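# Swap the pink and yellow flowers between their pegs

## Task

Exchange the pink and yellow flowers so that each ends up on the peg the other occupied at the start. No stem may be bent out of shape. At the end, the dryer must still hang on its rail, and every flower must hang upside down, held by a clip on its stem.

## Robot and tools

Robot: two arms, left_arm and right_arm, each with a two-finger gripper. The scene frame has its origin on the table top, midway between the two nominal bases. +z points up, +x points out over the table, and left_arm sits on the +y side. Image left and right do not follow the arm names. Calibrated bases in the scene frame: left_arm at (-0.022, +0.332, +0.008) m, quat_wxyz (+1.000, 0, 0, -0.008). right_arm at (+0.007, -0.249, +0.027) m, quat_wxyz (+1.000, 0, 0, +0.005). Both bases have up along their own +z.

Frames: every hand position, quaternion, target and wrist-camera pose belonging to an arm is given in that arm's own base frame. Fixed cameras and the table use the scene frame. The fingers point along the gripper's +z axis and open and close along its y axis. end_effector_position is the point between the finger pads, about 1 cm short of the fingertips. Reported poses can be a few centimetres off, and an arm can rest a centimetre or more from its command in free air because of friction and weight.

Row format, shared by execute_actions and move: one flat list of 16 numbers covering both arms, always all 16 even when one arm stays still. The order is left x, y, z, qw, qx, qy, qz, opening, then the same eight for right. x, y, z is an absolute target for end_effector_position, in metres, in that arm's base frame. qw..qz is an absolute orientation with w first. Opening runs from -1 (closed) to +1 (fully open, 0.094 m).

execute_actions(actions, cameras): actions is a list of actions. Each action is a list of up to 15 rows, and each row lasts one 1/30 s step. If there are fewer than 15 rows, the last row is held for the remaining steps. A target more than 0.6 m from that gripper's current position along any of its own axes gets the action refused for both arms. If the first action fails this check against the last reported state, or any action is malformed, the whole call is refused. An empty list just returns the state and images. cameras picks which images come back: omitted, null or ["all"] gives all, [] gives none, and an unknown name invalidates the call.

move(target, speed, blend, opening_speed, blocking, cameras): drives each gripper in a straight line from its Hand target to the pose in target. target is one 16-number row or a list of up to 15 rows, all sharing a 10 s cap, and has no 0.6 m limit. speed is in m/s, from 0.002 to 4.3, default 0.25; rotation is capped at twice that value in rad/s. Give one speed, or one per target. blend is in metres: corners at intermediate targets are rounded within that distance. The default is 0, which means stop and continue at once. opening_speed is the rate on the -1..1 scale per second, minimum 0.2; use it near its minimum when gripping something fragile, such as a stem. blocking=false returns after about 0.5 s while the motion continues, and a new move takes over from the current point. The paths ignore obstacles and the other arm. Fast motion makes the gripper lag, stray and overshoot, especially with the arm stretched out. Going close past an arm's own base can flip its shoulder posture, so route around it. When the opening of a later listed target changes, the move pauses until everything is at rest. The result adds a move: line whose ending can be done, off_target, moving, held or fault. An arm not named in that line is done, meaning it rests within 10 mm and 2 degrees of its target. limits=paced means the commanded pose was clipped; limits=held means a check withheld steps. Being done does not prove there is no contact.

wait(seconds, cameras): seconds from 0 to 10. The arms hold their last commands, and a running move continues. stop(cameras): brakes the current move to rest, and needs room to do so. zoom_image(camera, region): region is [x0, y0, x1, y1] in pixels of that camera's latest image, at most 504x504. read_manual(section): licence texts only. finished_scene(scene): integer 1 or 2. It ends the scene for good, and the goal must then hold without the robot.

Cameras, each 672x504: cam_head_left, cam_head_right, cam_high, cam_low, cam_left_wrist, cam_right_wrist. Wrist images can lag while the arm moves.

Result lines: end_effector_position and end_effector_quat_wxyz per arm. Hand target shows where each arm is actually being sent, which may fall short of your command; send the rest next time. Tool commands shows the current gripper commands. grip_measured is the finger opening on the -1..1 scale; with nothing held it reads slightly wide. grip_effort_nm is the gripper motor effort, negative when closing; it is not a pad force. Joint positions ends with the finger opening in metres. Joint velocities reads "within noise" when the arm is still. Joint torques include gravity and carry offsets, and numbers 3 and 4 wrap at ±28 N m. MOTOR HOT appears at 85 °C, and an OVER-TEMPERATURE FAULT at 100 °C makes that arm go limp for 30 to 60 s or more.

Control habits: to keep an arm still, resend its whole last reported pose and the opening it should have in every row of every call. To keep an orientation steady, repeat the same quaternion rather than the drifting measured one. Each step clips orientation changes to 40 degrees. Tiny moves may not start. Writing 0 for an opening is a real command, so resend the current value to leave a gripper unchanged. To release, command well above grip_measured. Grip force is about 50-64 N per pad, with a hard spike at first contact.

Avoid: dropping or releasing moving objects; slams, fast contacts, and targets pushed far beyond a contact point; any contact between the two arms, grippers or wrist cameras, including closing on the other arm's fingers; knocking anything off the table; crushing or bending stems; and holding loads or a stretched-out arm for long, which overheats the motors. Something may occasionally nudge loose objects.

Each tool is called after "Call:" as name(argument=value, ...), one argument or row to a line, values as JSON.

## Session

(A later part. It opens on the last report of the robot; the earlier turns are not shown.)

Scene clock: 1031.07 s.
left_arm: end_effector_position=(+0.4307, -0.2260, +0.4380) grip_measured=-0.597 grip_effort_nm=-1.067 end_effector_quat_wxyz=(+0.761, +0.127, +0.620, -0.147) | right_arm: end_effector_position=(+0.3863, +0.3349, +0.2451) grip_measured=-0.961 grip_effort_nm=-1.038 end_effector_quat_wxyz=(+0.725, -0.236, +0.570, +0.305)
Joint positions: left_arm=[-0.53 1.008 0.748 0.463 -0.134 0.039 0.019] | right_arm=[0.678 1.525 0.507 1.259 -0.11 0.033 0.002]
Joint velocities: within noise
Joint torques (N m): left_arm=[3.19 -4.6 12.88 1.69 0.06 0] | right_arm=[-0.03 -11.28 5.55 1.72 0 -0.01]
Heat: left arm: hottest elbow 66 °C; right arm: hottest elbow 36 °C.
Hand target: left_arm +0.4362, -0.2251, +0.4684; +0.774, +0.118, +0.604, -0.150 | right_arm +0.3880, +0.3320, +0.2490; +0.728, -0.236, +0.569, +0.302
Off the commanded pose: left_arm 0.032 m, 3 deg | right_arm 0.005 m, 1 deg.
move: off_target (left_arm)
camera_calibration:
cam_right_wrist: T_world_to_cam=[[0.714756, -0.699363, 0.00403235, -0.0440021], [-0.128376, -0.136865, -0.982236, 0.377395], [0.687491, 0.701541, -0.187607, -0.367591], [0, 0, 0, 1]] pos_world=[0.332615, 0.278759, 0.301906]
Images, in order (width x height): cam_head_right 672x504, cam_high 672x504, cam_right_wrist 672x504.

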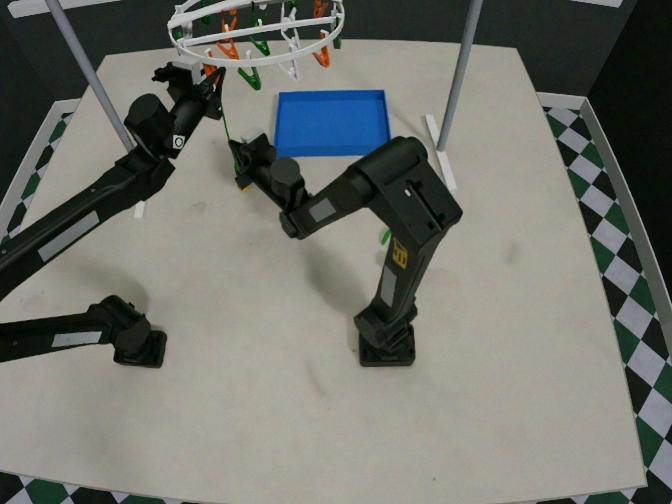

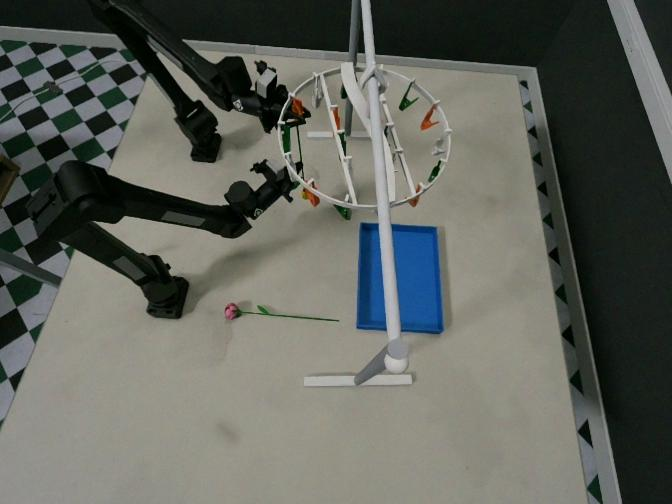

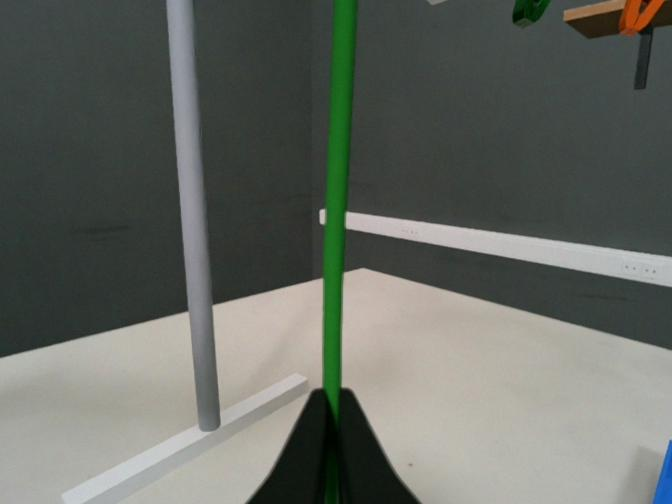

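Call:
wait(
  seconds=0,
  cameras=["cam_left_wrist","cam_low"],
)

Call:
zoom_image(
  camera="cam_left_wrist",
  region=[240, 300, 440, 504],
)

Call:
zoom_image(
  camera="cam_low",
  region=[380, 140, 540, 300],
)

Scene clock: 1040.33 s.
left_arm: end_effector_position=(+0.4307, -0.2260, +0.4380) grip_measured=-0.597 grip_effort_nm=-1.067 end_effector_quat_wxyz=(+0.761, +0.127, +0.620, -0.147) | right_arm: end_effector_position=(+0.3863, +0.3349, +0.2451) grip_measured=-0.961 grip_effort_nm=-1.038 end_effector_quat_wxyz=(+0.725, -0.236, +0.571, +0.305)
Joint positions: left_arm=[-0.53 1.008 0.748 0.463 -0.134 0.039 0.019] | right_arm=[0.678 1.525 0.507 1.259 -0.11 0.033 0.002]
Joint velocities: within noise
Joint torques (N m): left_arm=[3.08 -4.6 12.88 1.69 0.06 0] | right_arm=[0.26 -11.28 5.6 1.7 0.01 -0.01]
Heat: left arm: hottest elbow 69 °C; right arm: hottest elbow 35 °C.
Hand target: left_arm +0.4362, -0.2251, +0.4684; +0.774, +0.118, +0.604, -0.150 | right_arm +0.3880, +0.3320, +0.2490; +0.728, -0.236, +0.569, +0.302
Tool commands: left_gripper/opening=-0.95 right_gripper/opening=-1.0
Off the commanded pose: left_arm 0.032 m, 3 deg | right_arm 0.005 m, 1 deg.
camera_calibration:
cam_left_wrist: T_world_to_cam=[[-0.373139, -0.927481, -0.0233783, -0.0387568], [-0.205827, 0.107325, -0.972685, 0.577703], [0.904656, -0.358135, -0.230948, -0.278948], [0, 0, 0, 1]] pos_world=[0.356797, -0.197849, 0.496594]
Images, in order (width x height): cam_low 672x504, cam_left_wrist 672x504.

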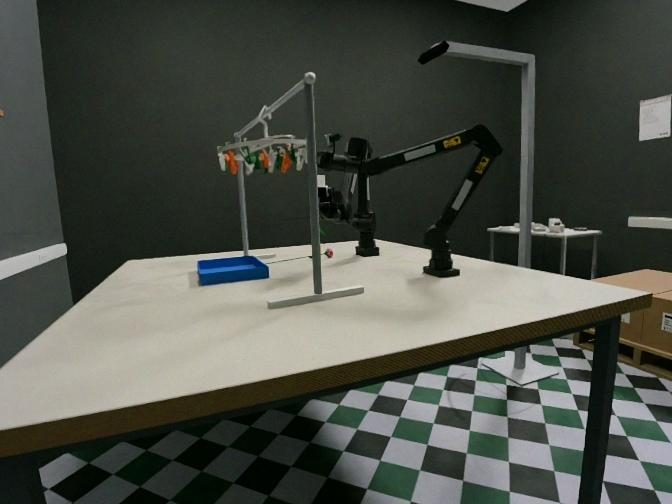

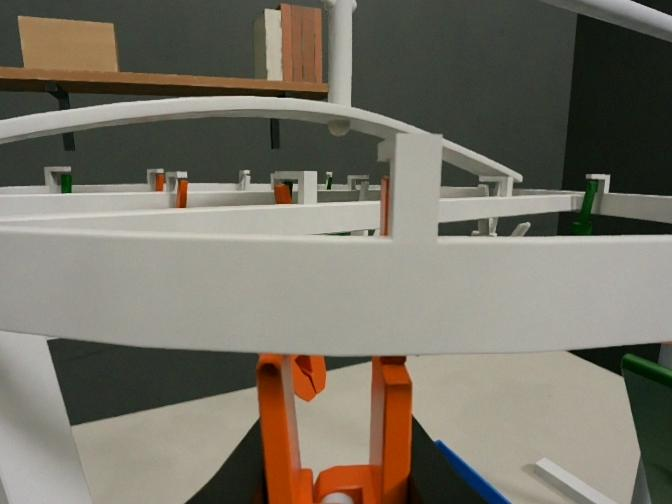

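Scaled by 2.471 from the camera's 672x504 image, which has a finer 960x720 frame.

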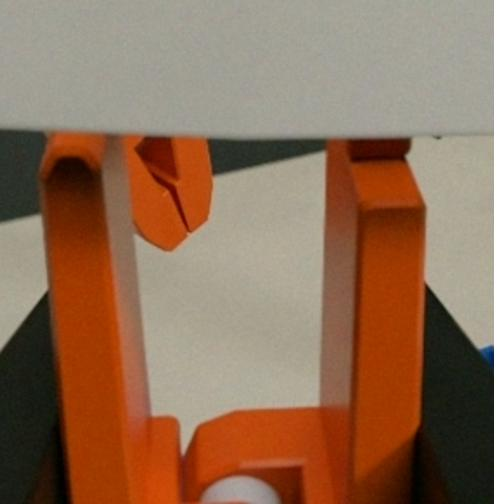

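Scaled by 3.150 from the camera's 672x504 image, which has a finer 960x720 frame.

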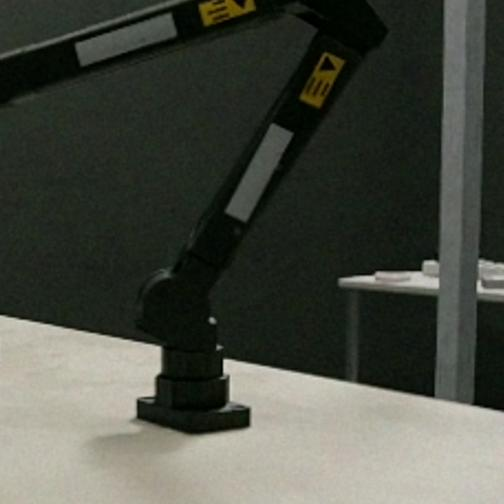

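Call:
zoom_image(
  camera="cam_head_right",
  region=[195, 50, 245, 120],
)

Call:
zoom_image(
  camera="cam_low",
  region=[280, 120, 380, 220],
)

Call:
zoom_image(
  camera="cam_head_left",
  region=[200, 30, 300, 130],
)

This scene's latest camera images include none from cam_head_right. They are from: cam_low, cam_left_wrist. cam_head_right's image comes with the result of a call that names it in "cameras".

Scaled by 5.040 from the camera's 672x504 image, which has a finer 960x720 frame.

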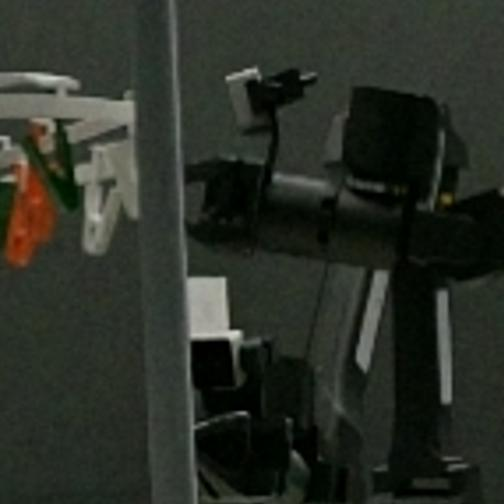

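This scene's latest camera images include none from cam_head_left. They are from: cam_low, cam_left_wrist. cam_head_left's image comes with the result of a call that names it in "cameras".

Call:
move(
  target=[0.438,-0.226,0.469,0.7735,0.1175,0.6044,-0.1504,-0.95,0.388,0.332,0.237,0.728,-0.2356,0.5688,0.3016,-1],
  speed=0.1,
  cameras=["cam_head_left","cam_head_right","cam_high"],
)

Call:
zoom_image(
  camera="cam_head_right",
  region=[195, 50, 245, 120],
)

Call:
zoom_image(
  camera="cam_high",
  region=[275, 90, 325, 140],
)

Call:
zoom_image(
  camera="cam_head_left",
  region=[220, 30, 320, 130],
)

Scene clock: 1057.20 s.
left_arm: end_effector_position=(+0.4307, -0.2260, +0.4380) grip_measured=-0.597 grip_effort_nm=-1.062 end_effector_quat_wxyz=(+0.761, +0.127, +0.620, -0.147) | right_arm: end_effector_position=(+0.3866, +0.3351, +0.2431) grip_measured=-0.961 grip_effort_nm=-1.033 end_effector_quat_wxyz=(+0.728, -0.235, +0.567, +0.306)
Joint positions: left_arm=[-0.53 1.008 0.748 0.463 -0.134 0.039 0.019] | right_arm=[0.678 1.542 0.507 1.285 -0.11 0.033 0.002]
Joint velocities: within noise
Joint torques (N m): left_arm=[3.08 -4.6 12.89 1.69 0.06 0] | right_arm=[-0.03 -9.05 4.93 2.54 0.01 -0.02]
Heat: left arm: hottest elbow 72 °C; right arm: hottest elbow 35 °C.
Hand target: left_arm +0.4362, -0.2251, +0.4684; +0.774, +0.118, +0.604, -0.150 | right_arm +0.3880, +0.3320, +0.2370; +0.728, -0.236, +0.569, +0.302
Off the commanded pose: left_arm 0.032 m, 3 deg | right_arm 0.007 m, 1 deg.
move: off_target (left_arm)
Images, in order (width x height): cam_head_left 672x504, cam_head_right 672x504, cam_high 672x504.

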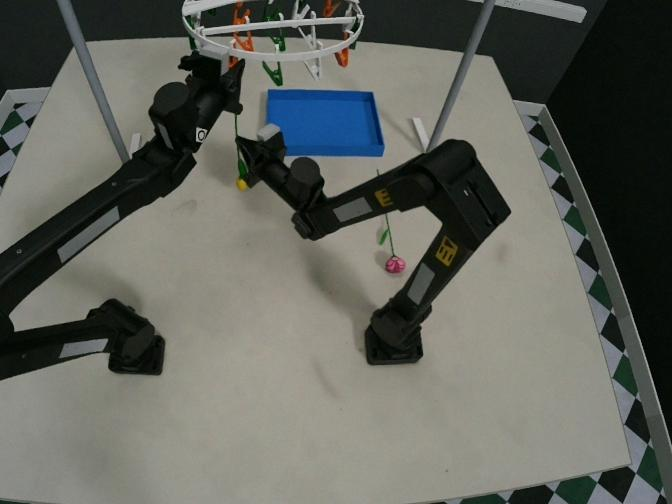

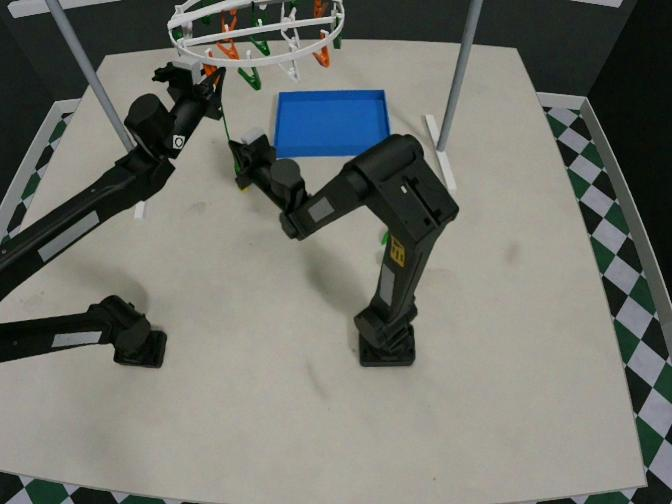

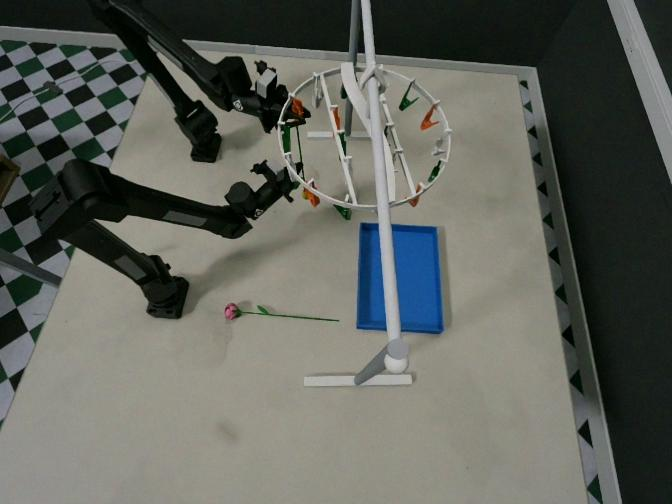

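Scaled by 7.200 from the camera's 672x504 image, which has a finer 960x720 frame.

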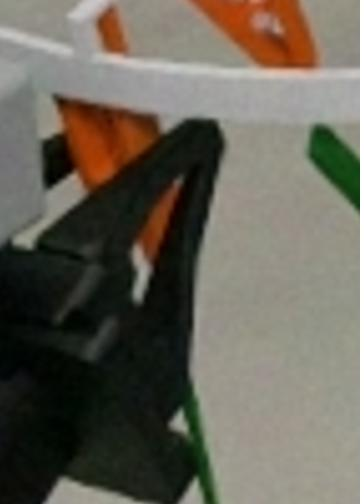

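Scaled by 10.080 from the camera's 672x504 image, which has a finer 960x720 frame.

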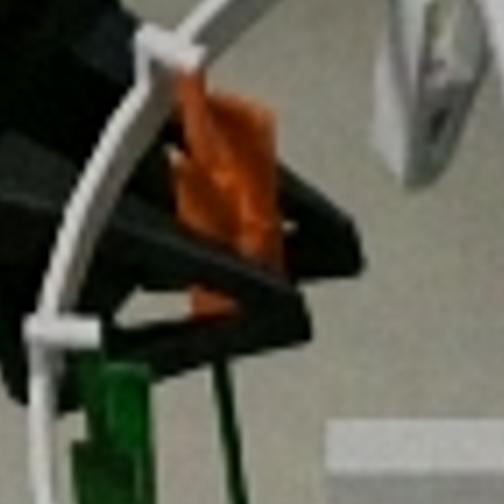

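Scaled by 5.040 from the camera's 672x504 image, which has a finer 960x720 frame.

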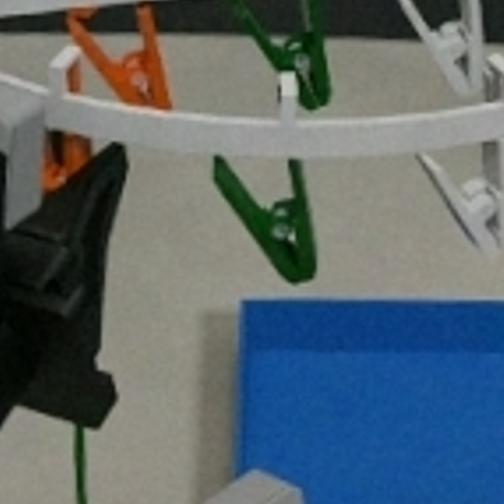

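Call:
move(
  target=[
    [0.438,-0.226,0.469,0.7735,0.1175,0.6044,-0.1504,-0.95,0.388,0.334,0.222,0.728,-0.2356,0.5688,0.3016,-1],
    [0.438,-0.226,0.469,0.7735,0.1175,0.6044,-0.1504,-0.95,0.388,0.342,0.222,0.728,-0.2356,0.5688,0.3016,-1],
    [0.438,-0.226,0.469,0.7735,0.1175,0.6044,-0.1504,-0.95,0.388,0.339,0.240,0.728,-0.2356,0.5688,0.3016,-1],
  ],
  speed=0.08,
  cameras=["cam_head_left","cam_head_right","cam_high"],
)

Call:
zoom_image(
  camera="cam_head_right",
  region=[195, 50, 245, 120],
)

Call:
zoom_image(
  camera="cam_high",
  region=[275, 90, 325, 140],
)

Scene clock: 1067.47 s.
left_arm: end_effector_position=(+0.4307, -0.2260, +0.4380) grip_measured=-0.597 grip_effort_nm=-1.072 end_effector_quat_wxyz=(+0.761, +0.127, +0.620, -0.147) | right_arm: end_effector_position=(+0.3889, +0.3345, +0.2373) grip_measured=-0.961 grip_effort_nm=-1.028 end_effector_quat_wxyz=(+0.727, -0.231, +0.572, +0.302)
Joint positions: left_arm=[-0.53 1.008 0.748 0.463 -0.134 0.039 0.019] | right_arm=[0.68 1.558 0.507 1.295 -0.094 0.033 0.002]
Joint velocities: within noise
Joint torques (N m): left_arm=[3.08 -4.6 12.89 1.69 0.06 -0.01] | right_arm=[1.2 -10.81 5.87 1.61 -0.01 -0.05]
Heat: left arm: hottest elbow 73 °C; right arm: hottest elbow 34 °C.
Hand target: left_arm +0.4362, -0.2251, +0.4684; +0.774, +0.118, +0.604, -0.150 | right_arm +0.3880, +0.3389, +0.2400; +0.728, -0.235, +0.569, +0.302
Off the commanded pose: left_arm 0.032 m, 3 deg | right_arm 0.005 m, 1 deg.
move: off_target (left_arm)
Images, in order (width x height): cam_head_left 672x504, cam_head_right 672x504, cam_high 672x504.

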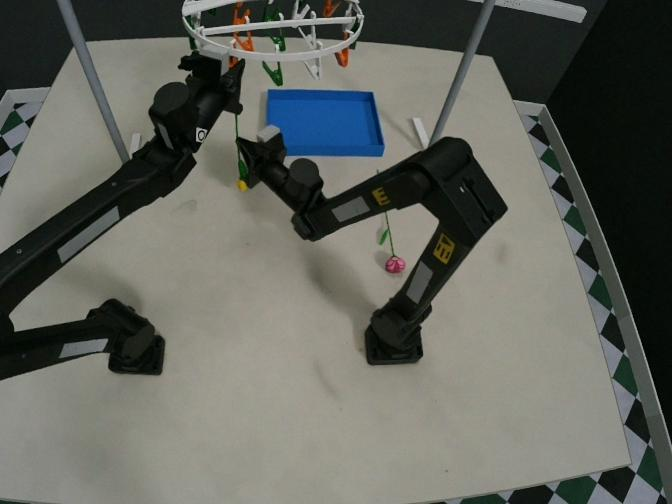

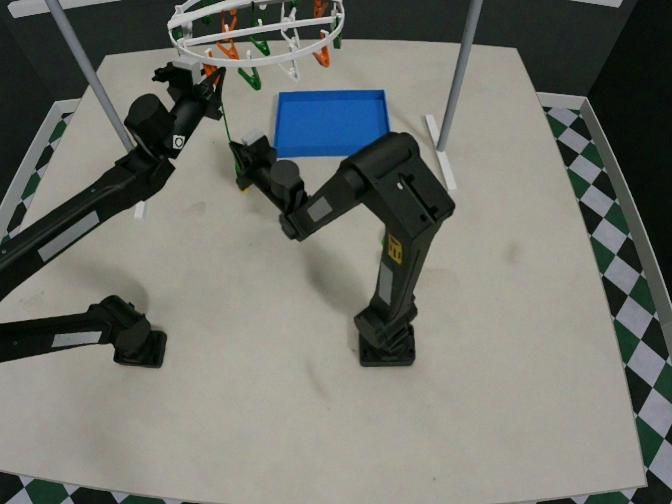

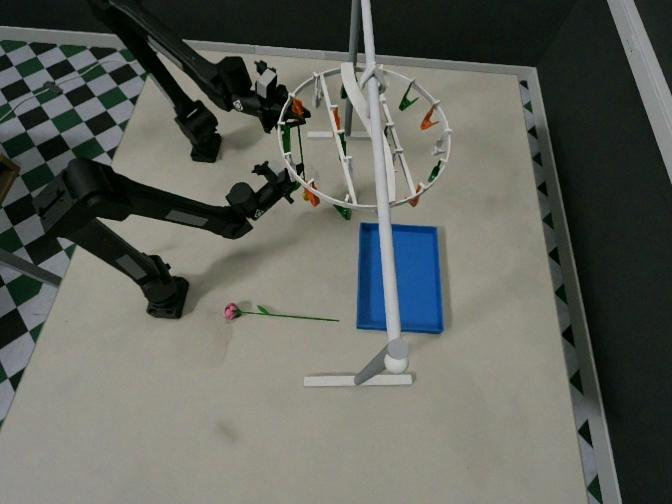

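Scaled by 7.200 from the camera's 672x504 image, which has a finer 960x720 frame.

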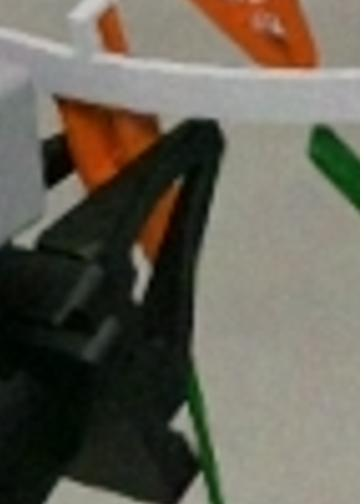

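Scaled by 10.080 from the camera's 672x504 image, which has a finer 960x720 frame.

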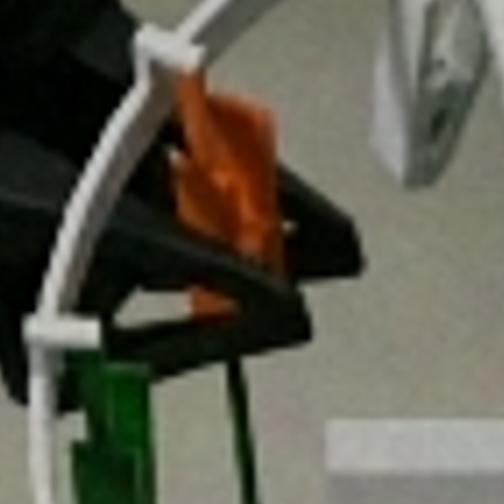

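Call:
move(
  target=[
    [0.438,-0.226,0.469,0.7735,0.1175,0.6044,-0.1504,-0.95,0.388,0.345,0.230,0.728,-0.2356,0.5688,0.3016,-1],
    [0.438,-0.226,0.469,0.7735,0.1175,0.6044,-0.1504,-0.95,0.388,0.347,0.230,0.728,-0.2356,0.5688,0.3016,-1],
  ],
  speed=0.08,
  cameras=["cam_head_left","cam_head_right","cam_high"],
)

Call:
zoom_image(
  camera="cam_head_right",
  region=[195, 50, 245, 120],
)

Call:
zoom_image(
  camera="cam_high",
  region=[275, 90, 325, 140],
)

Scene clock: 1071.80 s.
left_arm: end_effector_position=(+0.4307, -0.2260, +0.4380) grip_measured=-0.597 grip_effort_nm=-1.062 end_effector_quat_wxyz=(+0.761, +0.127, +0.620, -0.147) | right_arm: end_effector_position=(+0.3872, +0.3402, +0.2260) grip_measured=-0.961 grip_effort_nm=-1.038 end_effector_quat_wxyz=(+0.722, -0.232, +0.578, +0.302)
Joint positions: left_arm=[-0.53 1.008 0.748 0.463 -0.134 0.039 0.019] | right_arm=[0.695 1.587 0.507 1.306 -0.08 0.033 0.002]
Joint velocities: within noise
Joint torques (N m): left_arm=[3.14 -4.54 12.86 1.68 0.06 0] | right_arm=[1.32 -9.47 6.34 2.54 0.08 -0.09]
Heat: left arm: hottest elbow 73 °C; right arm: hottest elbow 34 °C.
Hand target: left_arm +0.4362, -0.2251, +0.4684; +0.774, +0.118, +0.604, -0.150 | right_arm +0.3878, +0.3469, +0.2300; +0.728, -0.236, +0.569, +0.302
Off the commanded pose: left_arm 0.032 m, 3 deg | right_arm 0.008 m, 1 deg.
move: off_target (left_arm)
Images, in order (width x height): cam_head_left 672x504, cam_head_right 672x504, cam_high 672x504.

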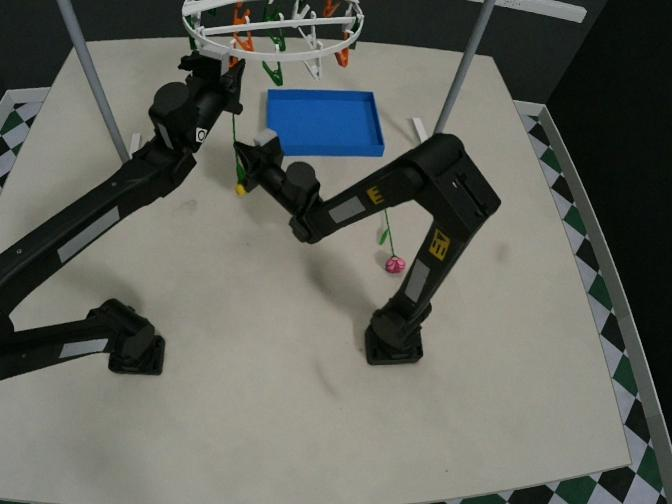

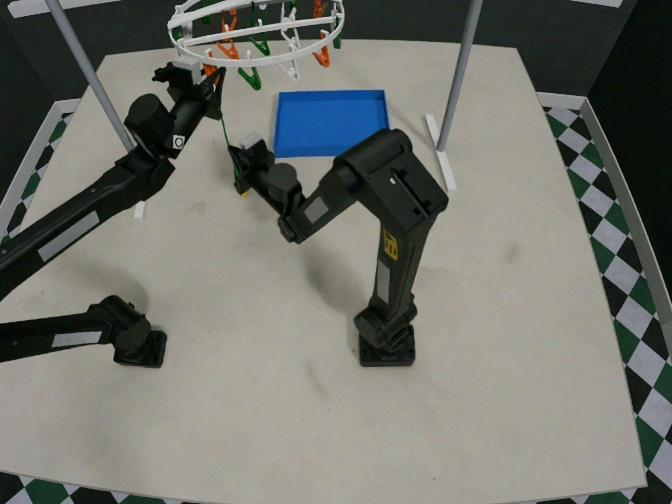

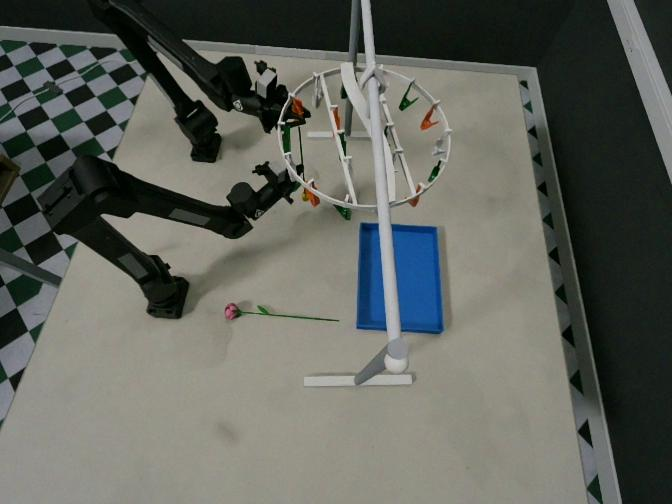

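Scaled by 7.200 from the camera's 672x504 image, which has a finer 960x720 frame.

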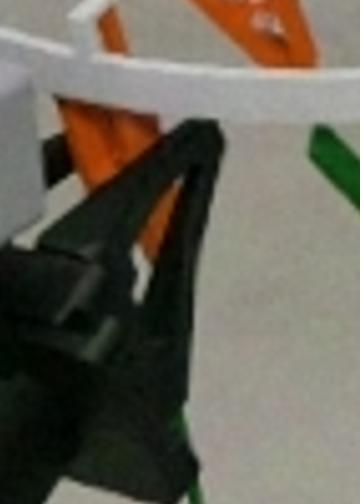

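Scaled by 10.080 from the camera's 672x504 image, which has a finer 960x720 frame.

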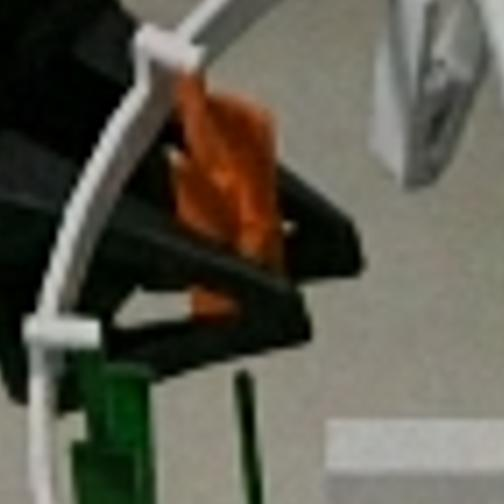

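Call:
move(
  target=[
    [0.438,-0.226,0.469,0.7735,0.1175,0.6044,-0.1504,-0.95,0.388,0.346,0.240,0.728,-0.2356,0.5688,0.3016,-1],
    [0.438,-0.226,0.469,0.7735,0.1175,0.6044,-0.1504,-0.95,0.388,0.346,0.245,0.728,-0.2356,0.5688,0.3016,-1],
  ],
  speed=0.05,
  cameras=["cam_head_right","cam_high"],
)

Call:
zoom_image(
  camera="cam_head_right",
  region=[195, 50, 245, 120],
)

Call:
zoom_image(
  camera="cam_high",
  region=[275, 90, 325, 140],
)

Scene clock: 1099.40 s.
left_arm: end_effector_position=(+0.4307, -0.2260, +0.4380) grip_measured=-0.597 grip_effort_nm=-1.067 end_effector_quat_wxyz=(+0.761, +0.127, +0.620, -0.147) | right_arm: end_effector_position=(+0.3860, +0.3391, +0.2349) grip_measured=-0.961 grip_effort_nm=-1.033 end_effector_quat_wxyz=(+0.722, -0.232, +0.578, +0.302)
Joint positions: left_arm=[-0.53 1.008 0.748 0.463 -0.134 0.039 0.019] | right_arm=[0.695 1.552 0.507 1.271 -0.08 0.033 0.002]
Joint velocities: within noise
Joint torques (N m): left_arm=[3.14 -4.6 12.89 1.69 0.06 -0.01] | right_arm=[1.03 -10.81 6.97 1.68 0.02 -0.1]
Heat: left arm: hottest elbow 74 °C; right arm: hottest elbow 34 °C.
Hand target: left_arm +0.4362, -0.2251, +0.4684; +0.774, +0.118, +0.604, -0.150 | right_arm +0.3878, +0.3458, +0.2450; +0.728, -0.236, +0.569, +0.302
Off the commanded pose: left_arm 0.032 m, 3 deg | right_arm 0.012 m, 1 deg.
move: off_target (left_arm, right_arm)
Images, in order (width x height): cam_head_right 672x504, cam_high 672x504.

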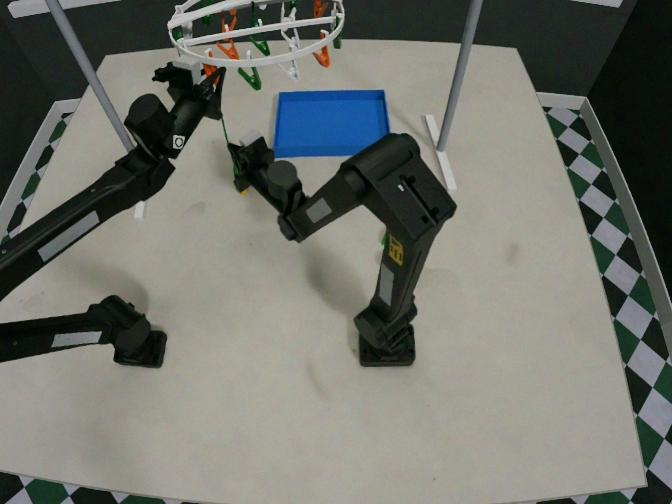

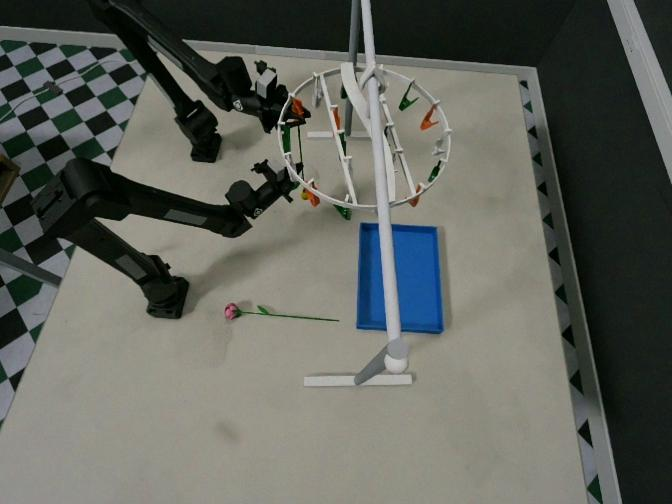

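Scaled by 7.200 from the camera's 672x504 image, which has a finer 960x720 frame.

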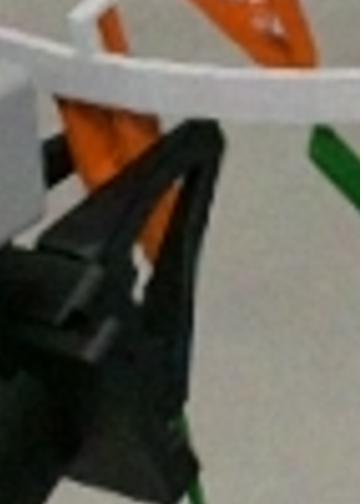

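Scaled by 10.080 from the camera's 672x504 image, which has a finer 960x720 frame.

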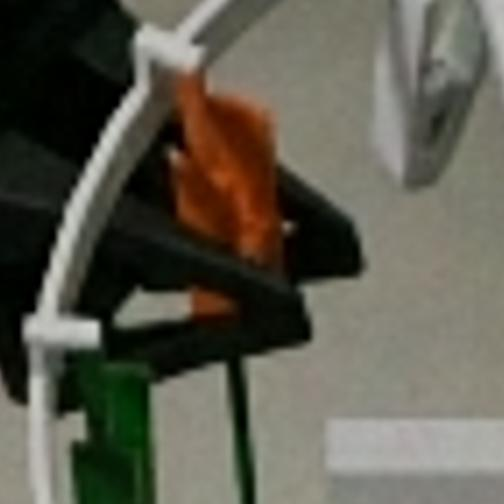

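Call:
move(
  target=[
    [0.438,-0.226,0.469,0.7735,0.1175,0.6044,-0.1504,-0.95,0.390,0.346,0.255,0.728,-0.2356,0.5688,0.3016,-1],
  ],
  speed=0.04,
  cameras=["cam_head_right","cam_right_wrist"],
)

Call:
zoom_image(
  camera="cam_head_right",
  region=[195, 50, 245, 120],
)

Scene clock: 1102.00 s.
left_arm: end_effector_position=(+0.4307, -0.2260, +0.4380) grip_measured=-0.597 grip_effort_nm=-1.067 end_effector_quat_wxyz=(+0.761, +0.127, +0.620, -0.147) | right_arm: end_effector_position=(+0.3851, +0.3387, +0.2395) grip_measured=-0.961 grip_effort_nm=-1.038 end_effector_quat_wxyz=(+0.718, -0.234, +0.582, +0.301)
Joint positions: left_arm=[-0.53 1.008 0.748 0.463 -0.134 0.039 0.019] | right_arm=[0.695 1.523 0.507 1.231 -0.082 0.033 0.002]
Joint velocities: within noise
Joint torques (N m): left_arm=[3.08 -4.66 12.88 1.69 0.06 0] | right_arm=[0.91 -11.05 7.87 1.57 -0.07 -0.09]
Heat: left arm: hottest elbow 74 °C; right arm: hottest elbow 34 °C.
Hand target: left_arm +0.4362, -0.2251, +0.4684; +0.774, +0.118, +0.604, -0.150 | right_arm +0.3896, +0.3456, +0.2550; +0.728, -0.235, +0.569, +0.302
Off the commanded pose: left_arm 0.032 m, 3 deg | right_arm 0.018 m, 2 deg.
move: off_target (left_arm, right_arm)
camera_calibration:
cam_right_wrist: T_world_to_cam=[[0.707203, -0.706993, -0.00501175, -0.0327718], [-0.153781, -0.1469, -0.977124, 0.384143], [0.690084, 0.691796, -0.212611, -0.362225], [0, 0, 0, 1]] pos_world=[0.332216, 0.283847, 0.298178]
Images, in order (width x height): cam_head_right 672x504, cam_right_wrist 672x504.

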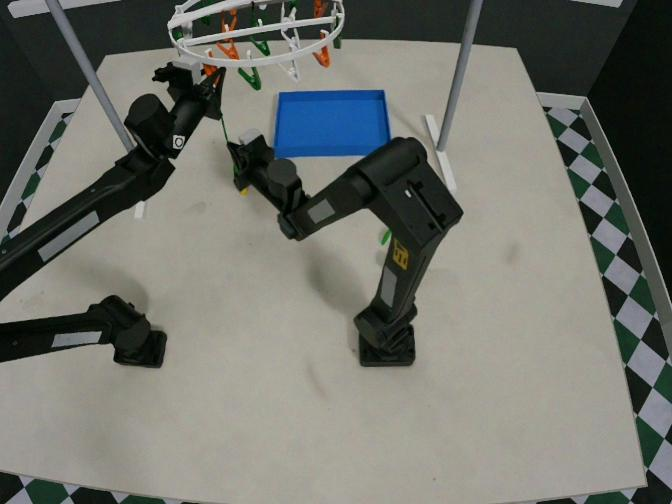

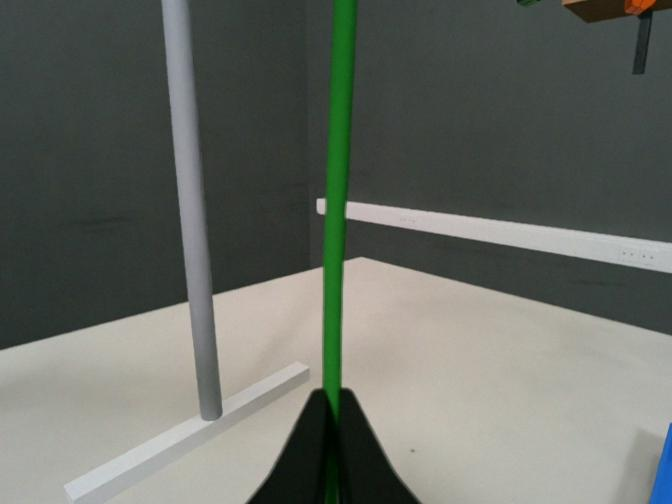

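Scaled by 7.200 from the camera's 672x504 image, which has a finer 960x720 frame.

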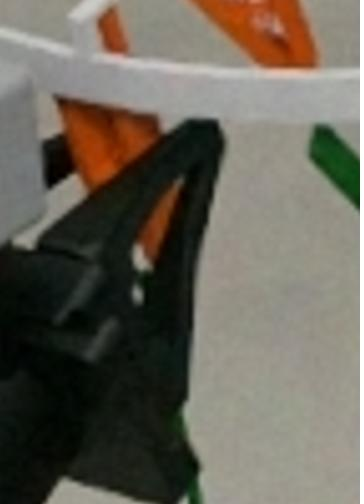

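Call:
zoom_image(
  camera="cam_head_right",
  region=[205, 72, 230, 97],
)

Scaled by 20.160 from the camera's 672x504 image, which has a finer 960x720 frame.

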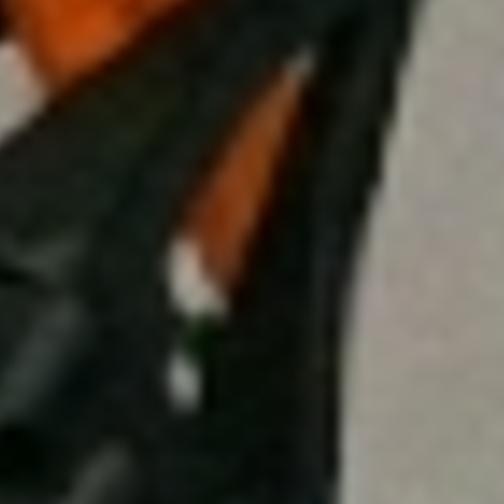

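Call:
move(
  target=[
    [0.438,-0.226,0.469,0.7735,0.1175,0.6044,-0.1504,-0.95,0.389,0.352,0.250,0.728,-0.2356,0.5688,0.3016,-1],
    [0.438,-0.226,0.469,0.7735,0.1175,0.6044,-0.1504,-0.95,0.391,0.352,0.262,0.728,-0.2356,0.5688,0.3016,-1],
  ],
  speed=0.04,
  cameras=["cam_head_right","cam_high"],
)

Call:
zoom_image(
  camera="cam_head_right",
  region=[205, 72, 230, 97],
)

Call:
zoom_image(
  camera="cam_high",
  region=[275, 90, 325, 140],
)

Scene clock: 1112.43 s.
left_arm: end_effector_position=(+0.4307, -0.2260, +0.4380) grip_measured=-0.597 grip_effort_nm=-1.062 end_effector_quat_wxyz=(+0.761, +0.127, +0.620, -0.147) | right_arm: end_effector_position=(+0.3849, +0.3417, +0.2426) grip_measured=-0.961 grip_effort_nm=-1.033 end_effector_quat_wxyz=(+0.716, -0.234, +0.586, +0.300)
Joint positions: left_arm=[-0.53 1.008 0.748 0.463 -0.134 0.039 0.019] | right_arm=[0.703 1.508 0.514 1.201 -0.073 0.033 0.002]
Joint velocities: within noise
Joint torques (N m): left_arm=[3.14 -4.6 12.89 1.69 0.05 0] | right_arm=[1.14 -10.75 8.65 1.65 0.02 -0.11]
Heat: left arm: hottest elbow 75 °C; right arm: hottest elbow 35 °C.
Hand target: left_arm +0.4362, -0.2251, +0.4684; +0.774, +0.118, +0.604, -0.150 | right_arm +0.3902, +0.3514, +0.2621; +0.728, -0.235, +0.569, +0.302
Off the commanded pose: left_arm 0.032 m, 3 deg | right_arm 0.023 m, 2 deg.
move: off_target (left_arm, right_arm)
Images, in order (width x height): cam_head_right 672x504, cam_high 672x504.

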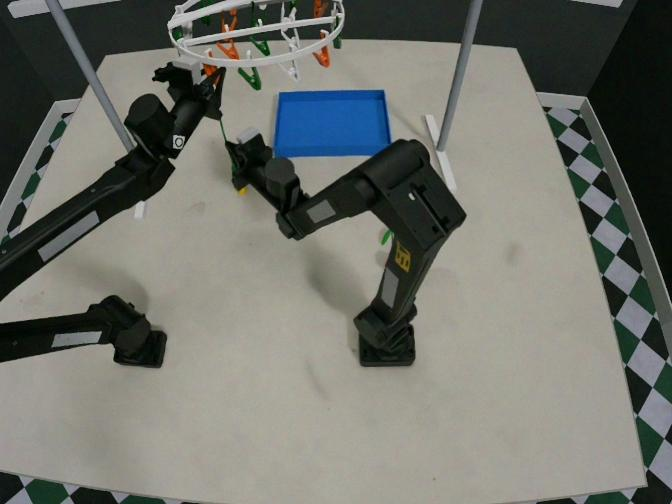

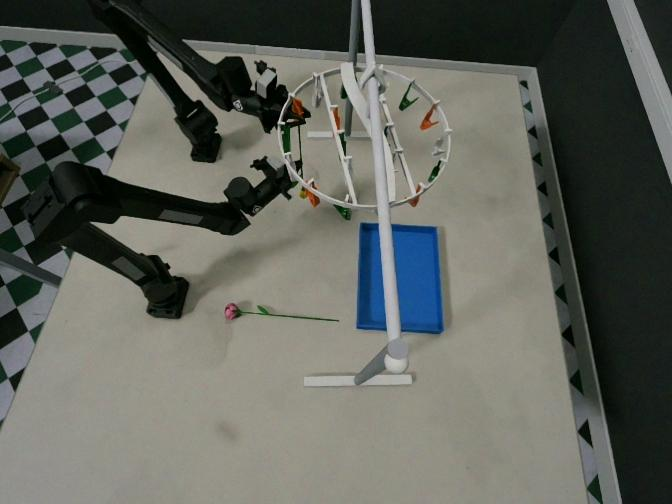

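Scaled by 20.160 from the camera's 672x504 image, which has a finer 960x720 frame.

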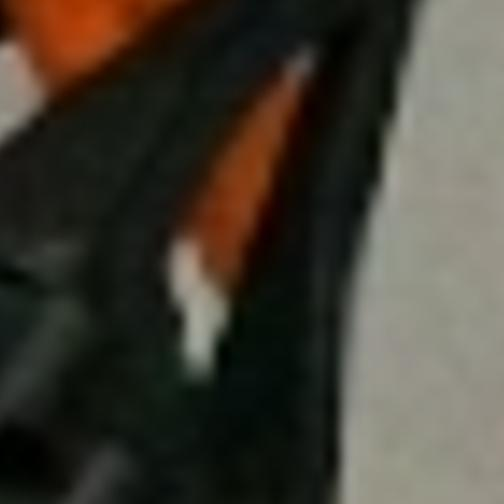

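Scaled by 10.080 from the camera's 672x504 image, which has a finer 960x720 frame.

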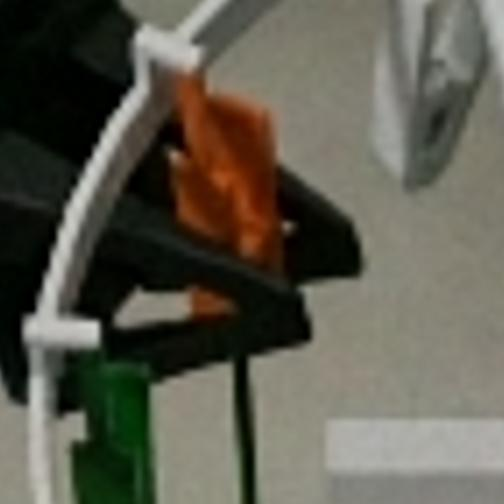

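Call:
move(
  target=[
    [0.438,-0.226,0.469,0.7735,0.1175,0.6044,-0.1504,-0.95,0.389,0.345,0.222,0.728,-0.2356,0.5688,0.3016,-1],
    [0.438,-0.226,0.469,0.7735,0.1175,0.6044,-0.1504,-0.95,0.391,0.326,0.222,0.728,-0.2356,0.5688,0.3016,-1],
    [0.438,-0.226,0.469,0.7735,0.1175,0.6044,-0.1504,-0.95,0.391,0.327,0.238,0.728,-0.2356,0.5688,0.3016,-1],
  ],
  speed=0.06,
  cameras=["cam_head_right","cam_high"],
)

Call:
zoom_image(
  camera="cam_head_right",
  region=[195, 70, 235, 110],
)

Call:
zoom_image(
  camera="cam_high",
  region=[275, 90, 325, 140],
)

Scene clock: 1136.90 s.
left_arm: end_effector_position=(+0.4307, -0.2260, +0.4380) grip_measured=-0.597 grip_effort_nm=-1.057 end_effector_quat_wxyz=(+0.761, +0.127, +0.620, -0.147) | right_arm: end_effector_position=(+0.3894, +0.3301, +0.2400) grip_measured=-0.961 grip_effort_nm=-1.033 end_effector_quat_wxyz=(+0.729, -0.236, +0.565, +0.305)
Joint positions: left_arm=[-0.53 1.008 0.748 0.463 -0.134 0.039 0.019] | right_arm=[0.662 1.555 0.503 1.307 -0.125 0.033 0.002]
Joint velocities: within noise
Joint torques (N m): left_arm=[3.08 -4.6 12.89 1.69 0.06 -0.01] | right_arm=[0.15 -10.75 5.07 1.59 -0.05 0.04]
Heat: left arm: hottest elbow 75 °C; right arm: hottest elbow 36 °C.
Hand target: left_arm +0.4362, -0.2251, +0.4684; +0.774, +0.118, +0.604, -0.150 | right_arm +0.3910, +0.3271, +0.2380; +0.728, -0.236, +0.569, +0.302
Off the commanded pose: left_arm 0.032 m, 3 deg | right_arm 0.004 m, 1 deg.
move: off_target (left_arm)
Images, in order (width x height): cam_head_right 672x504, cam_high 672x504.

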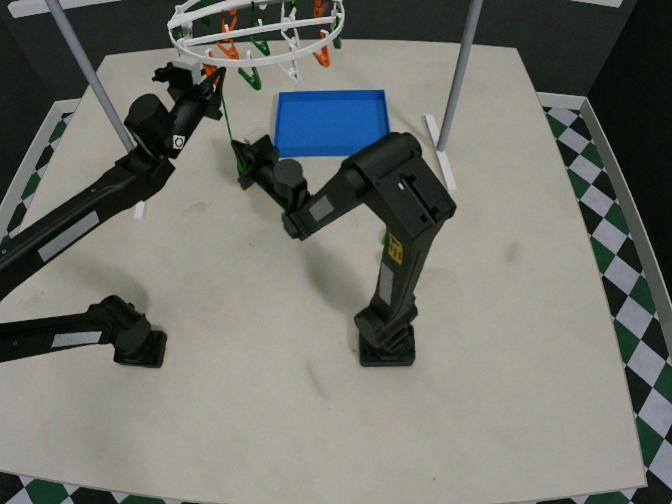

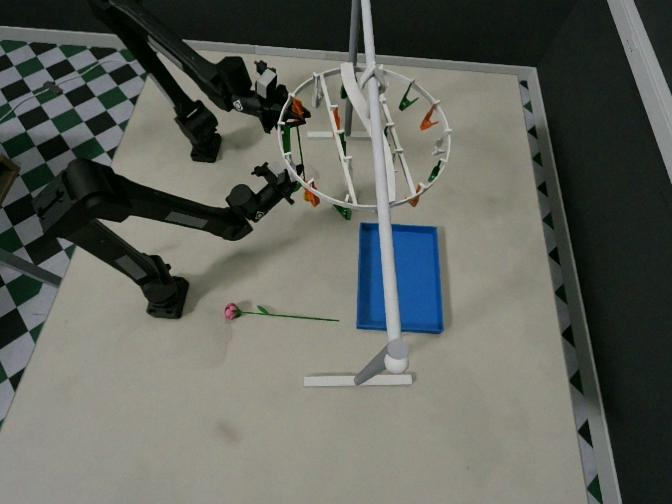

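Scaled by 12.600 from the camera's 672x504 image, which has a finer 960x720 frame.

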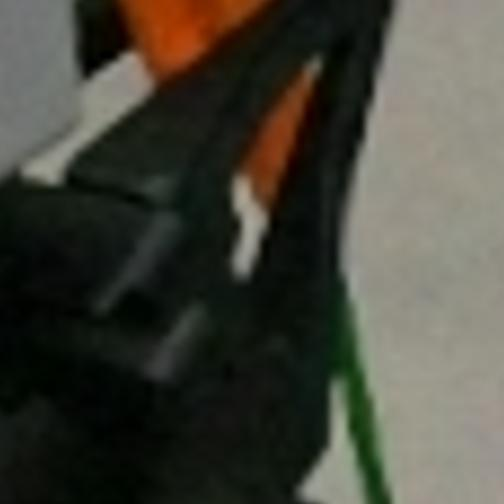

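Scaled by 10.080 from the camera's 672x504 image, which has a finer 960x720 frame.

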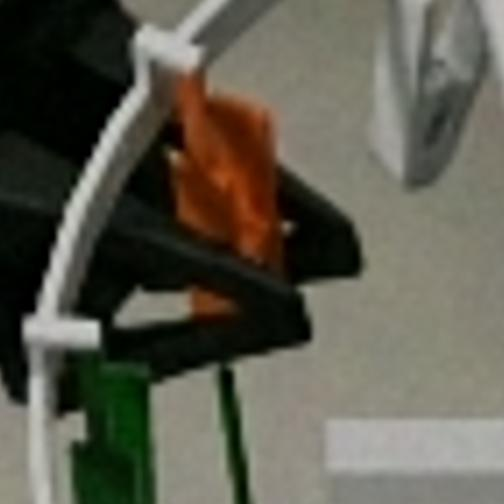

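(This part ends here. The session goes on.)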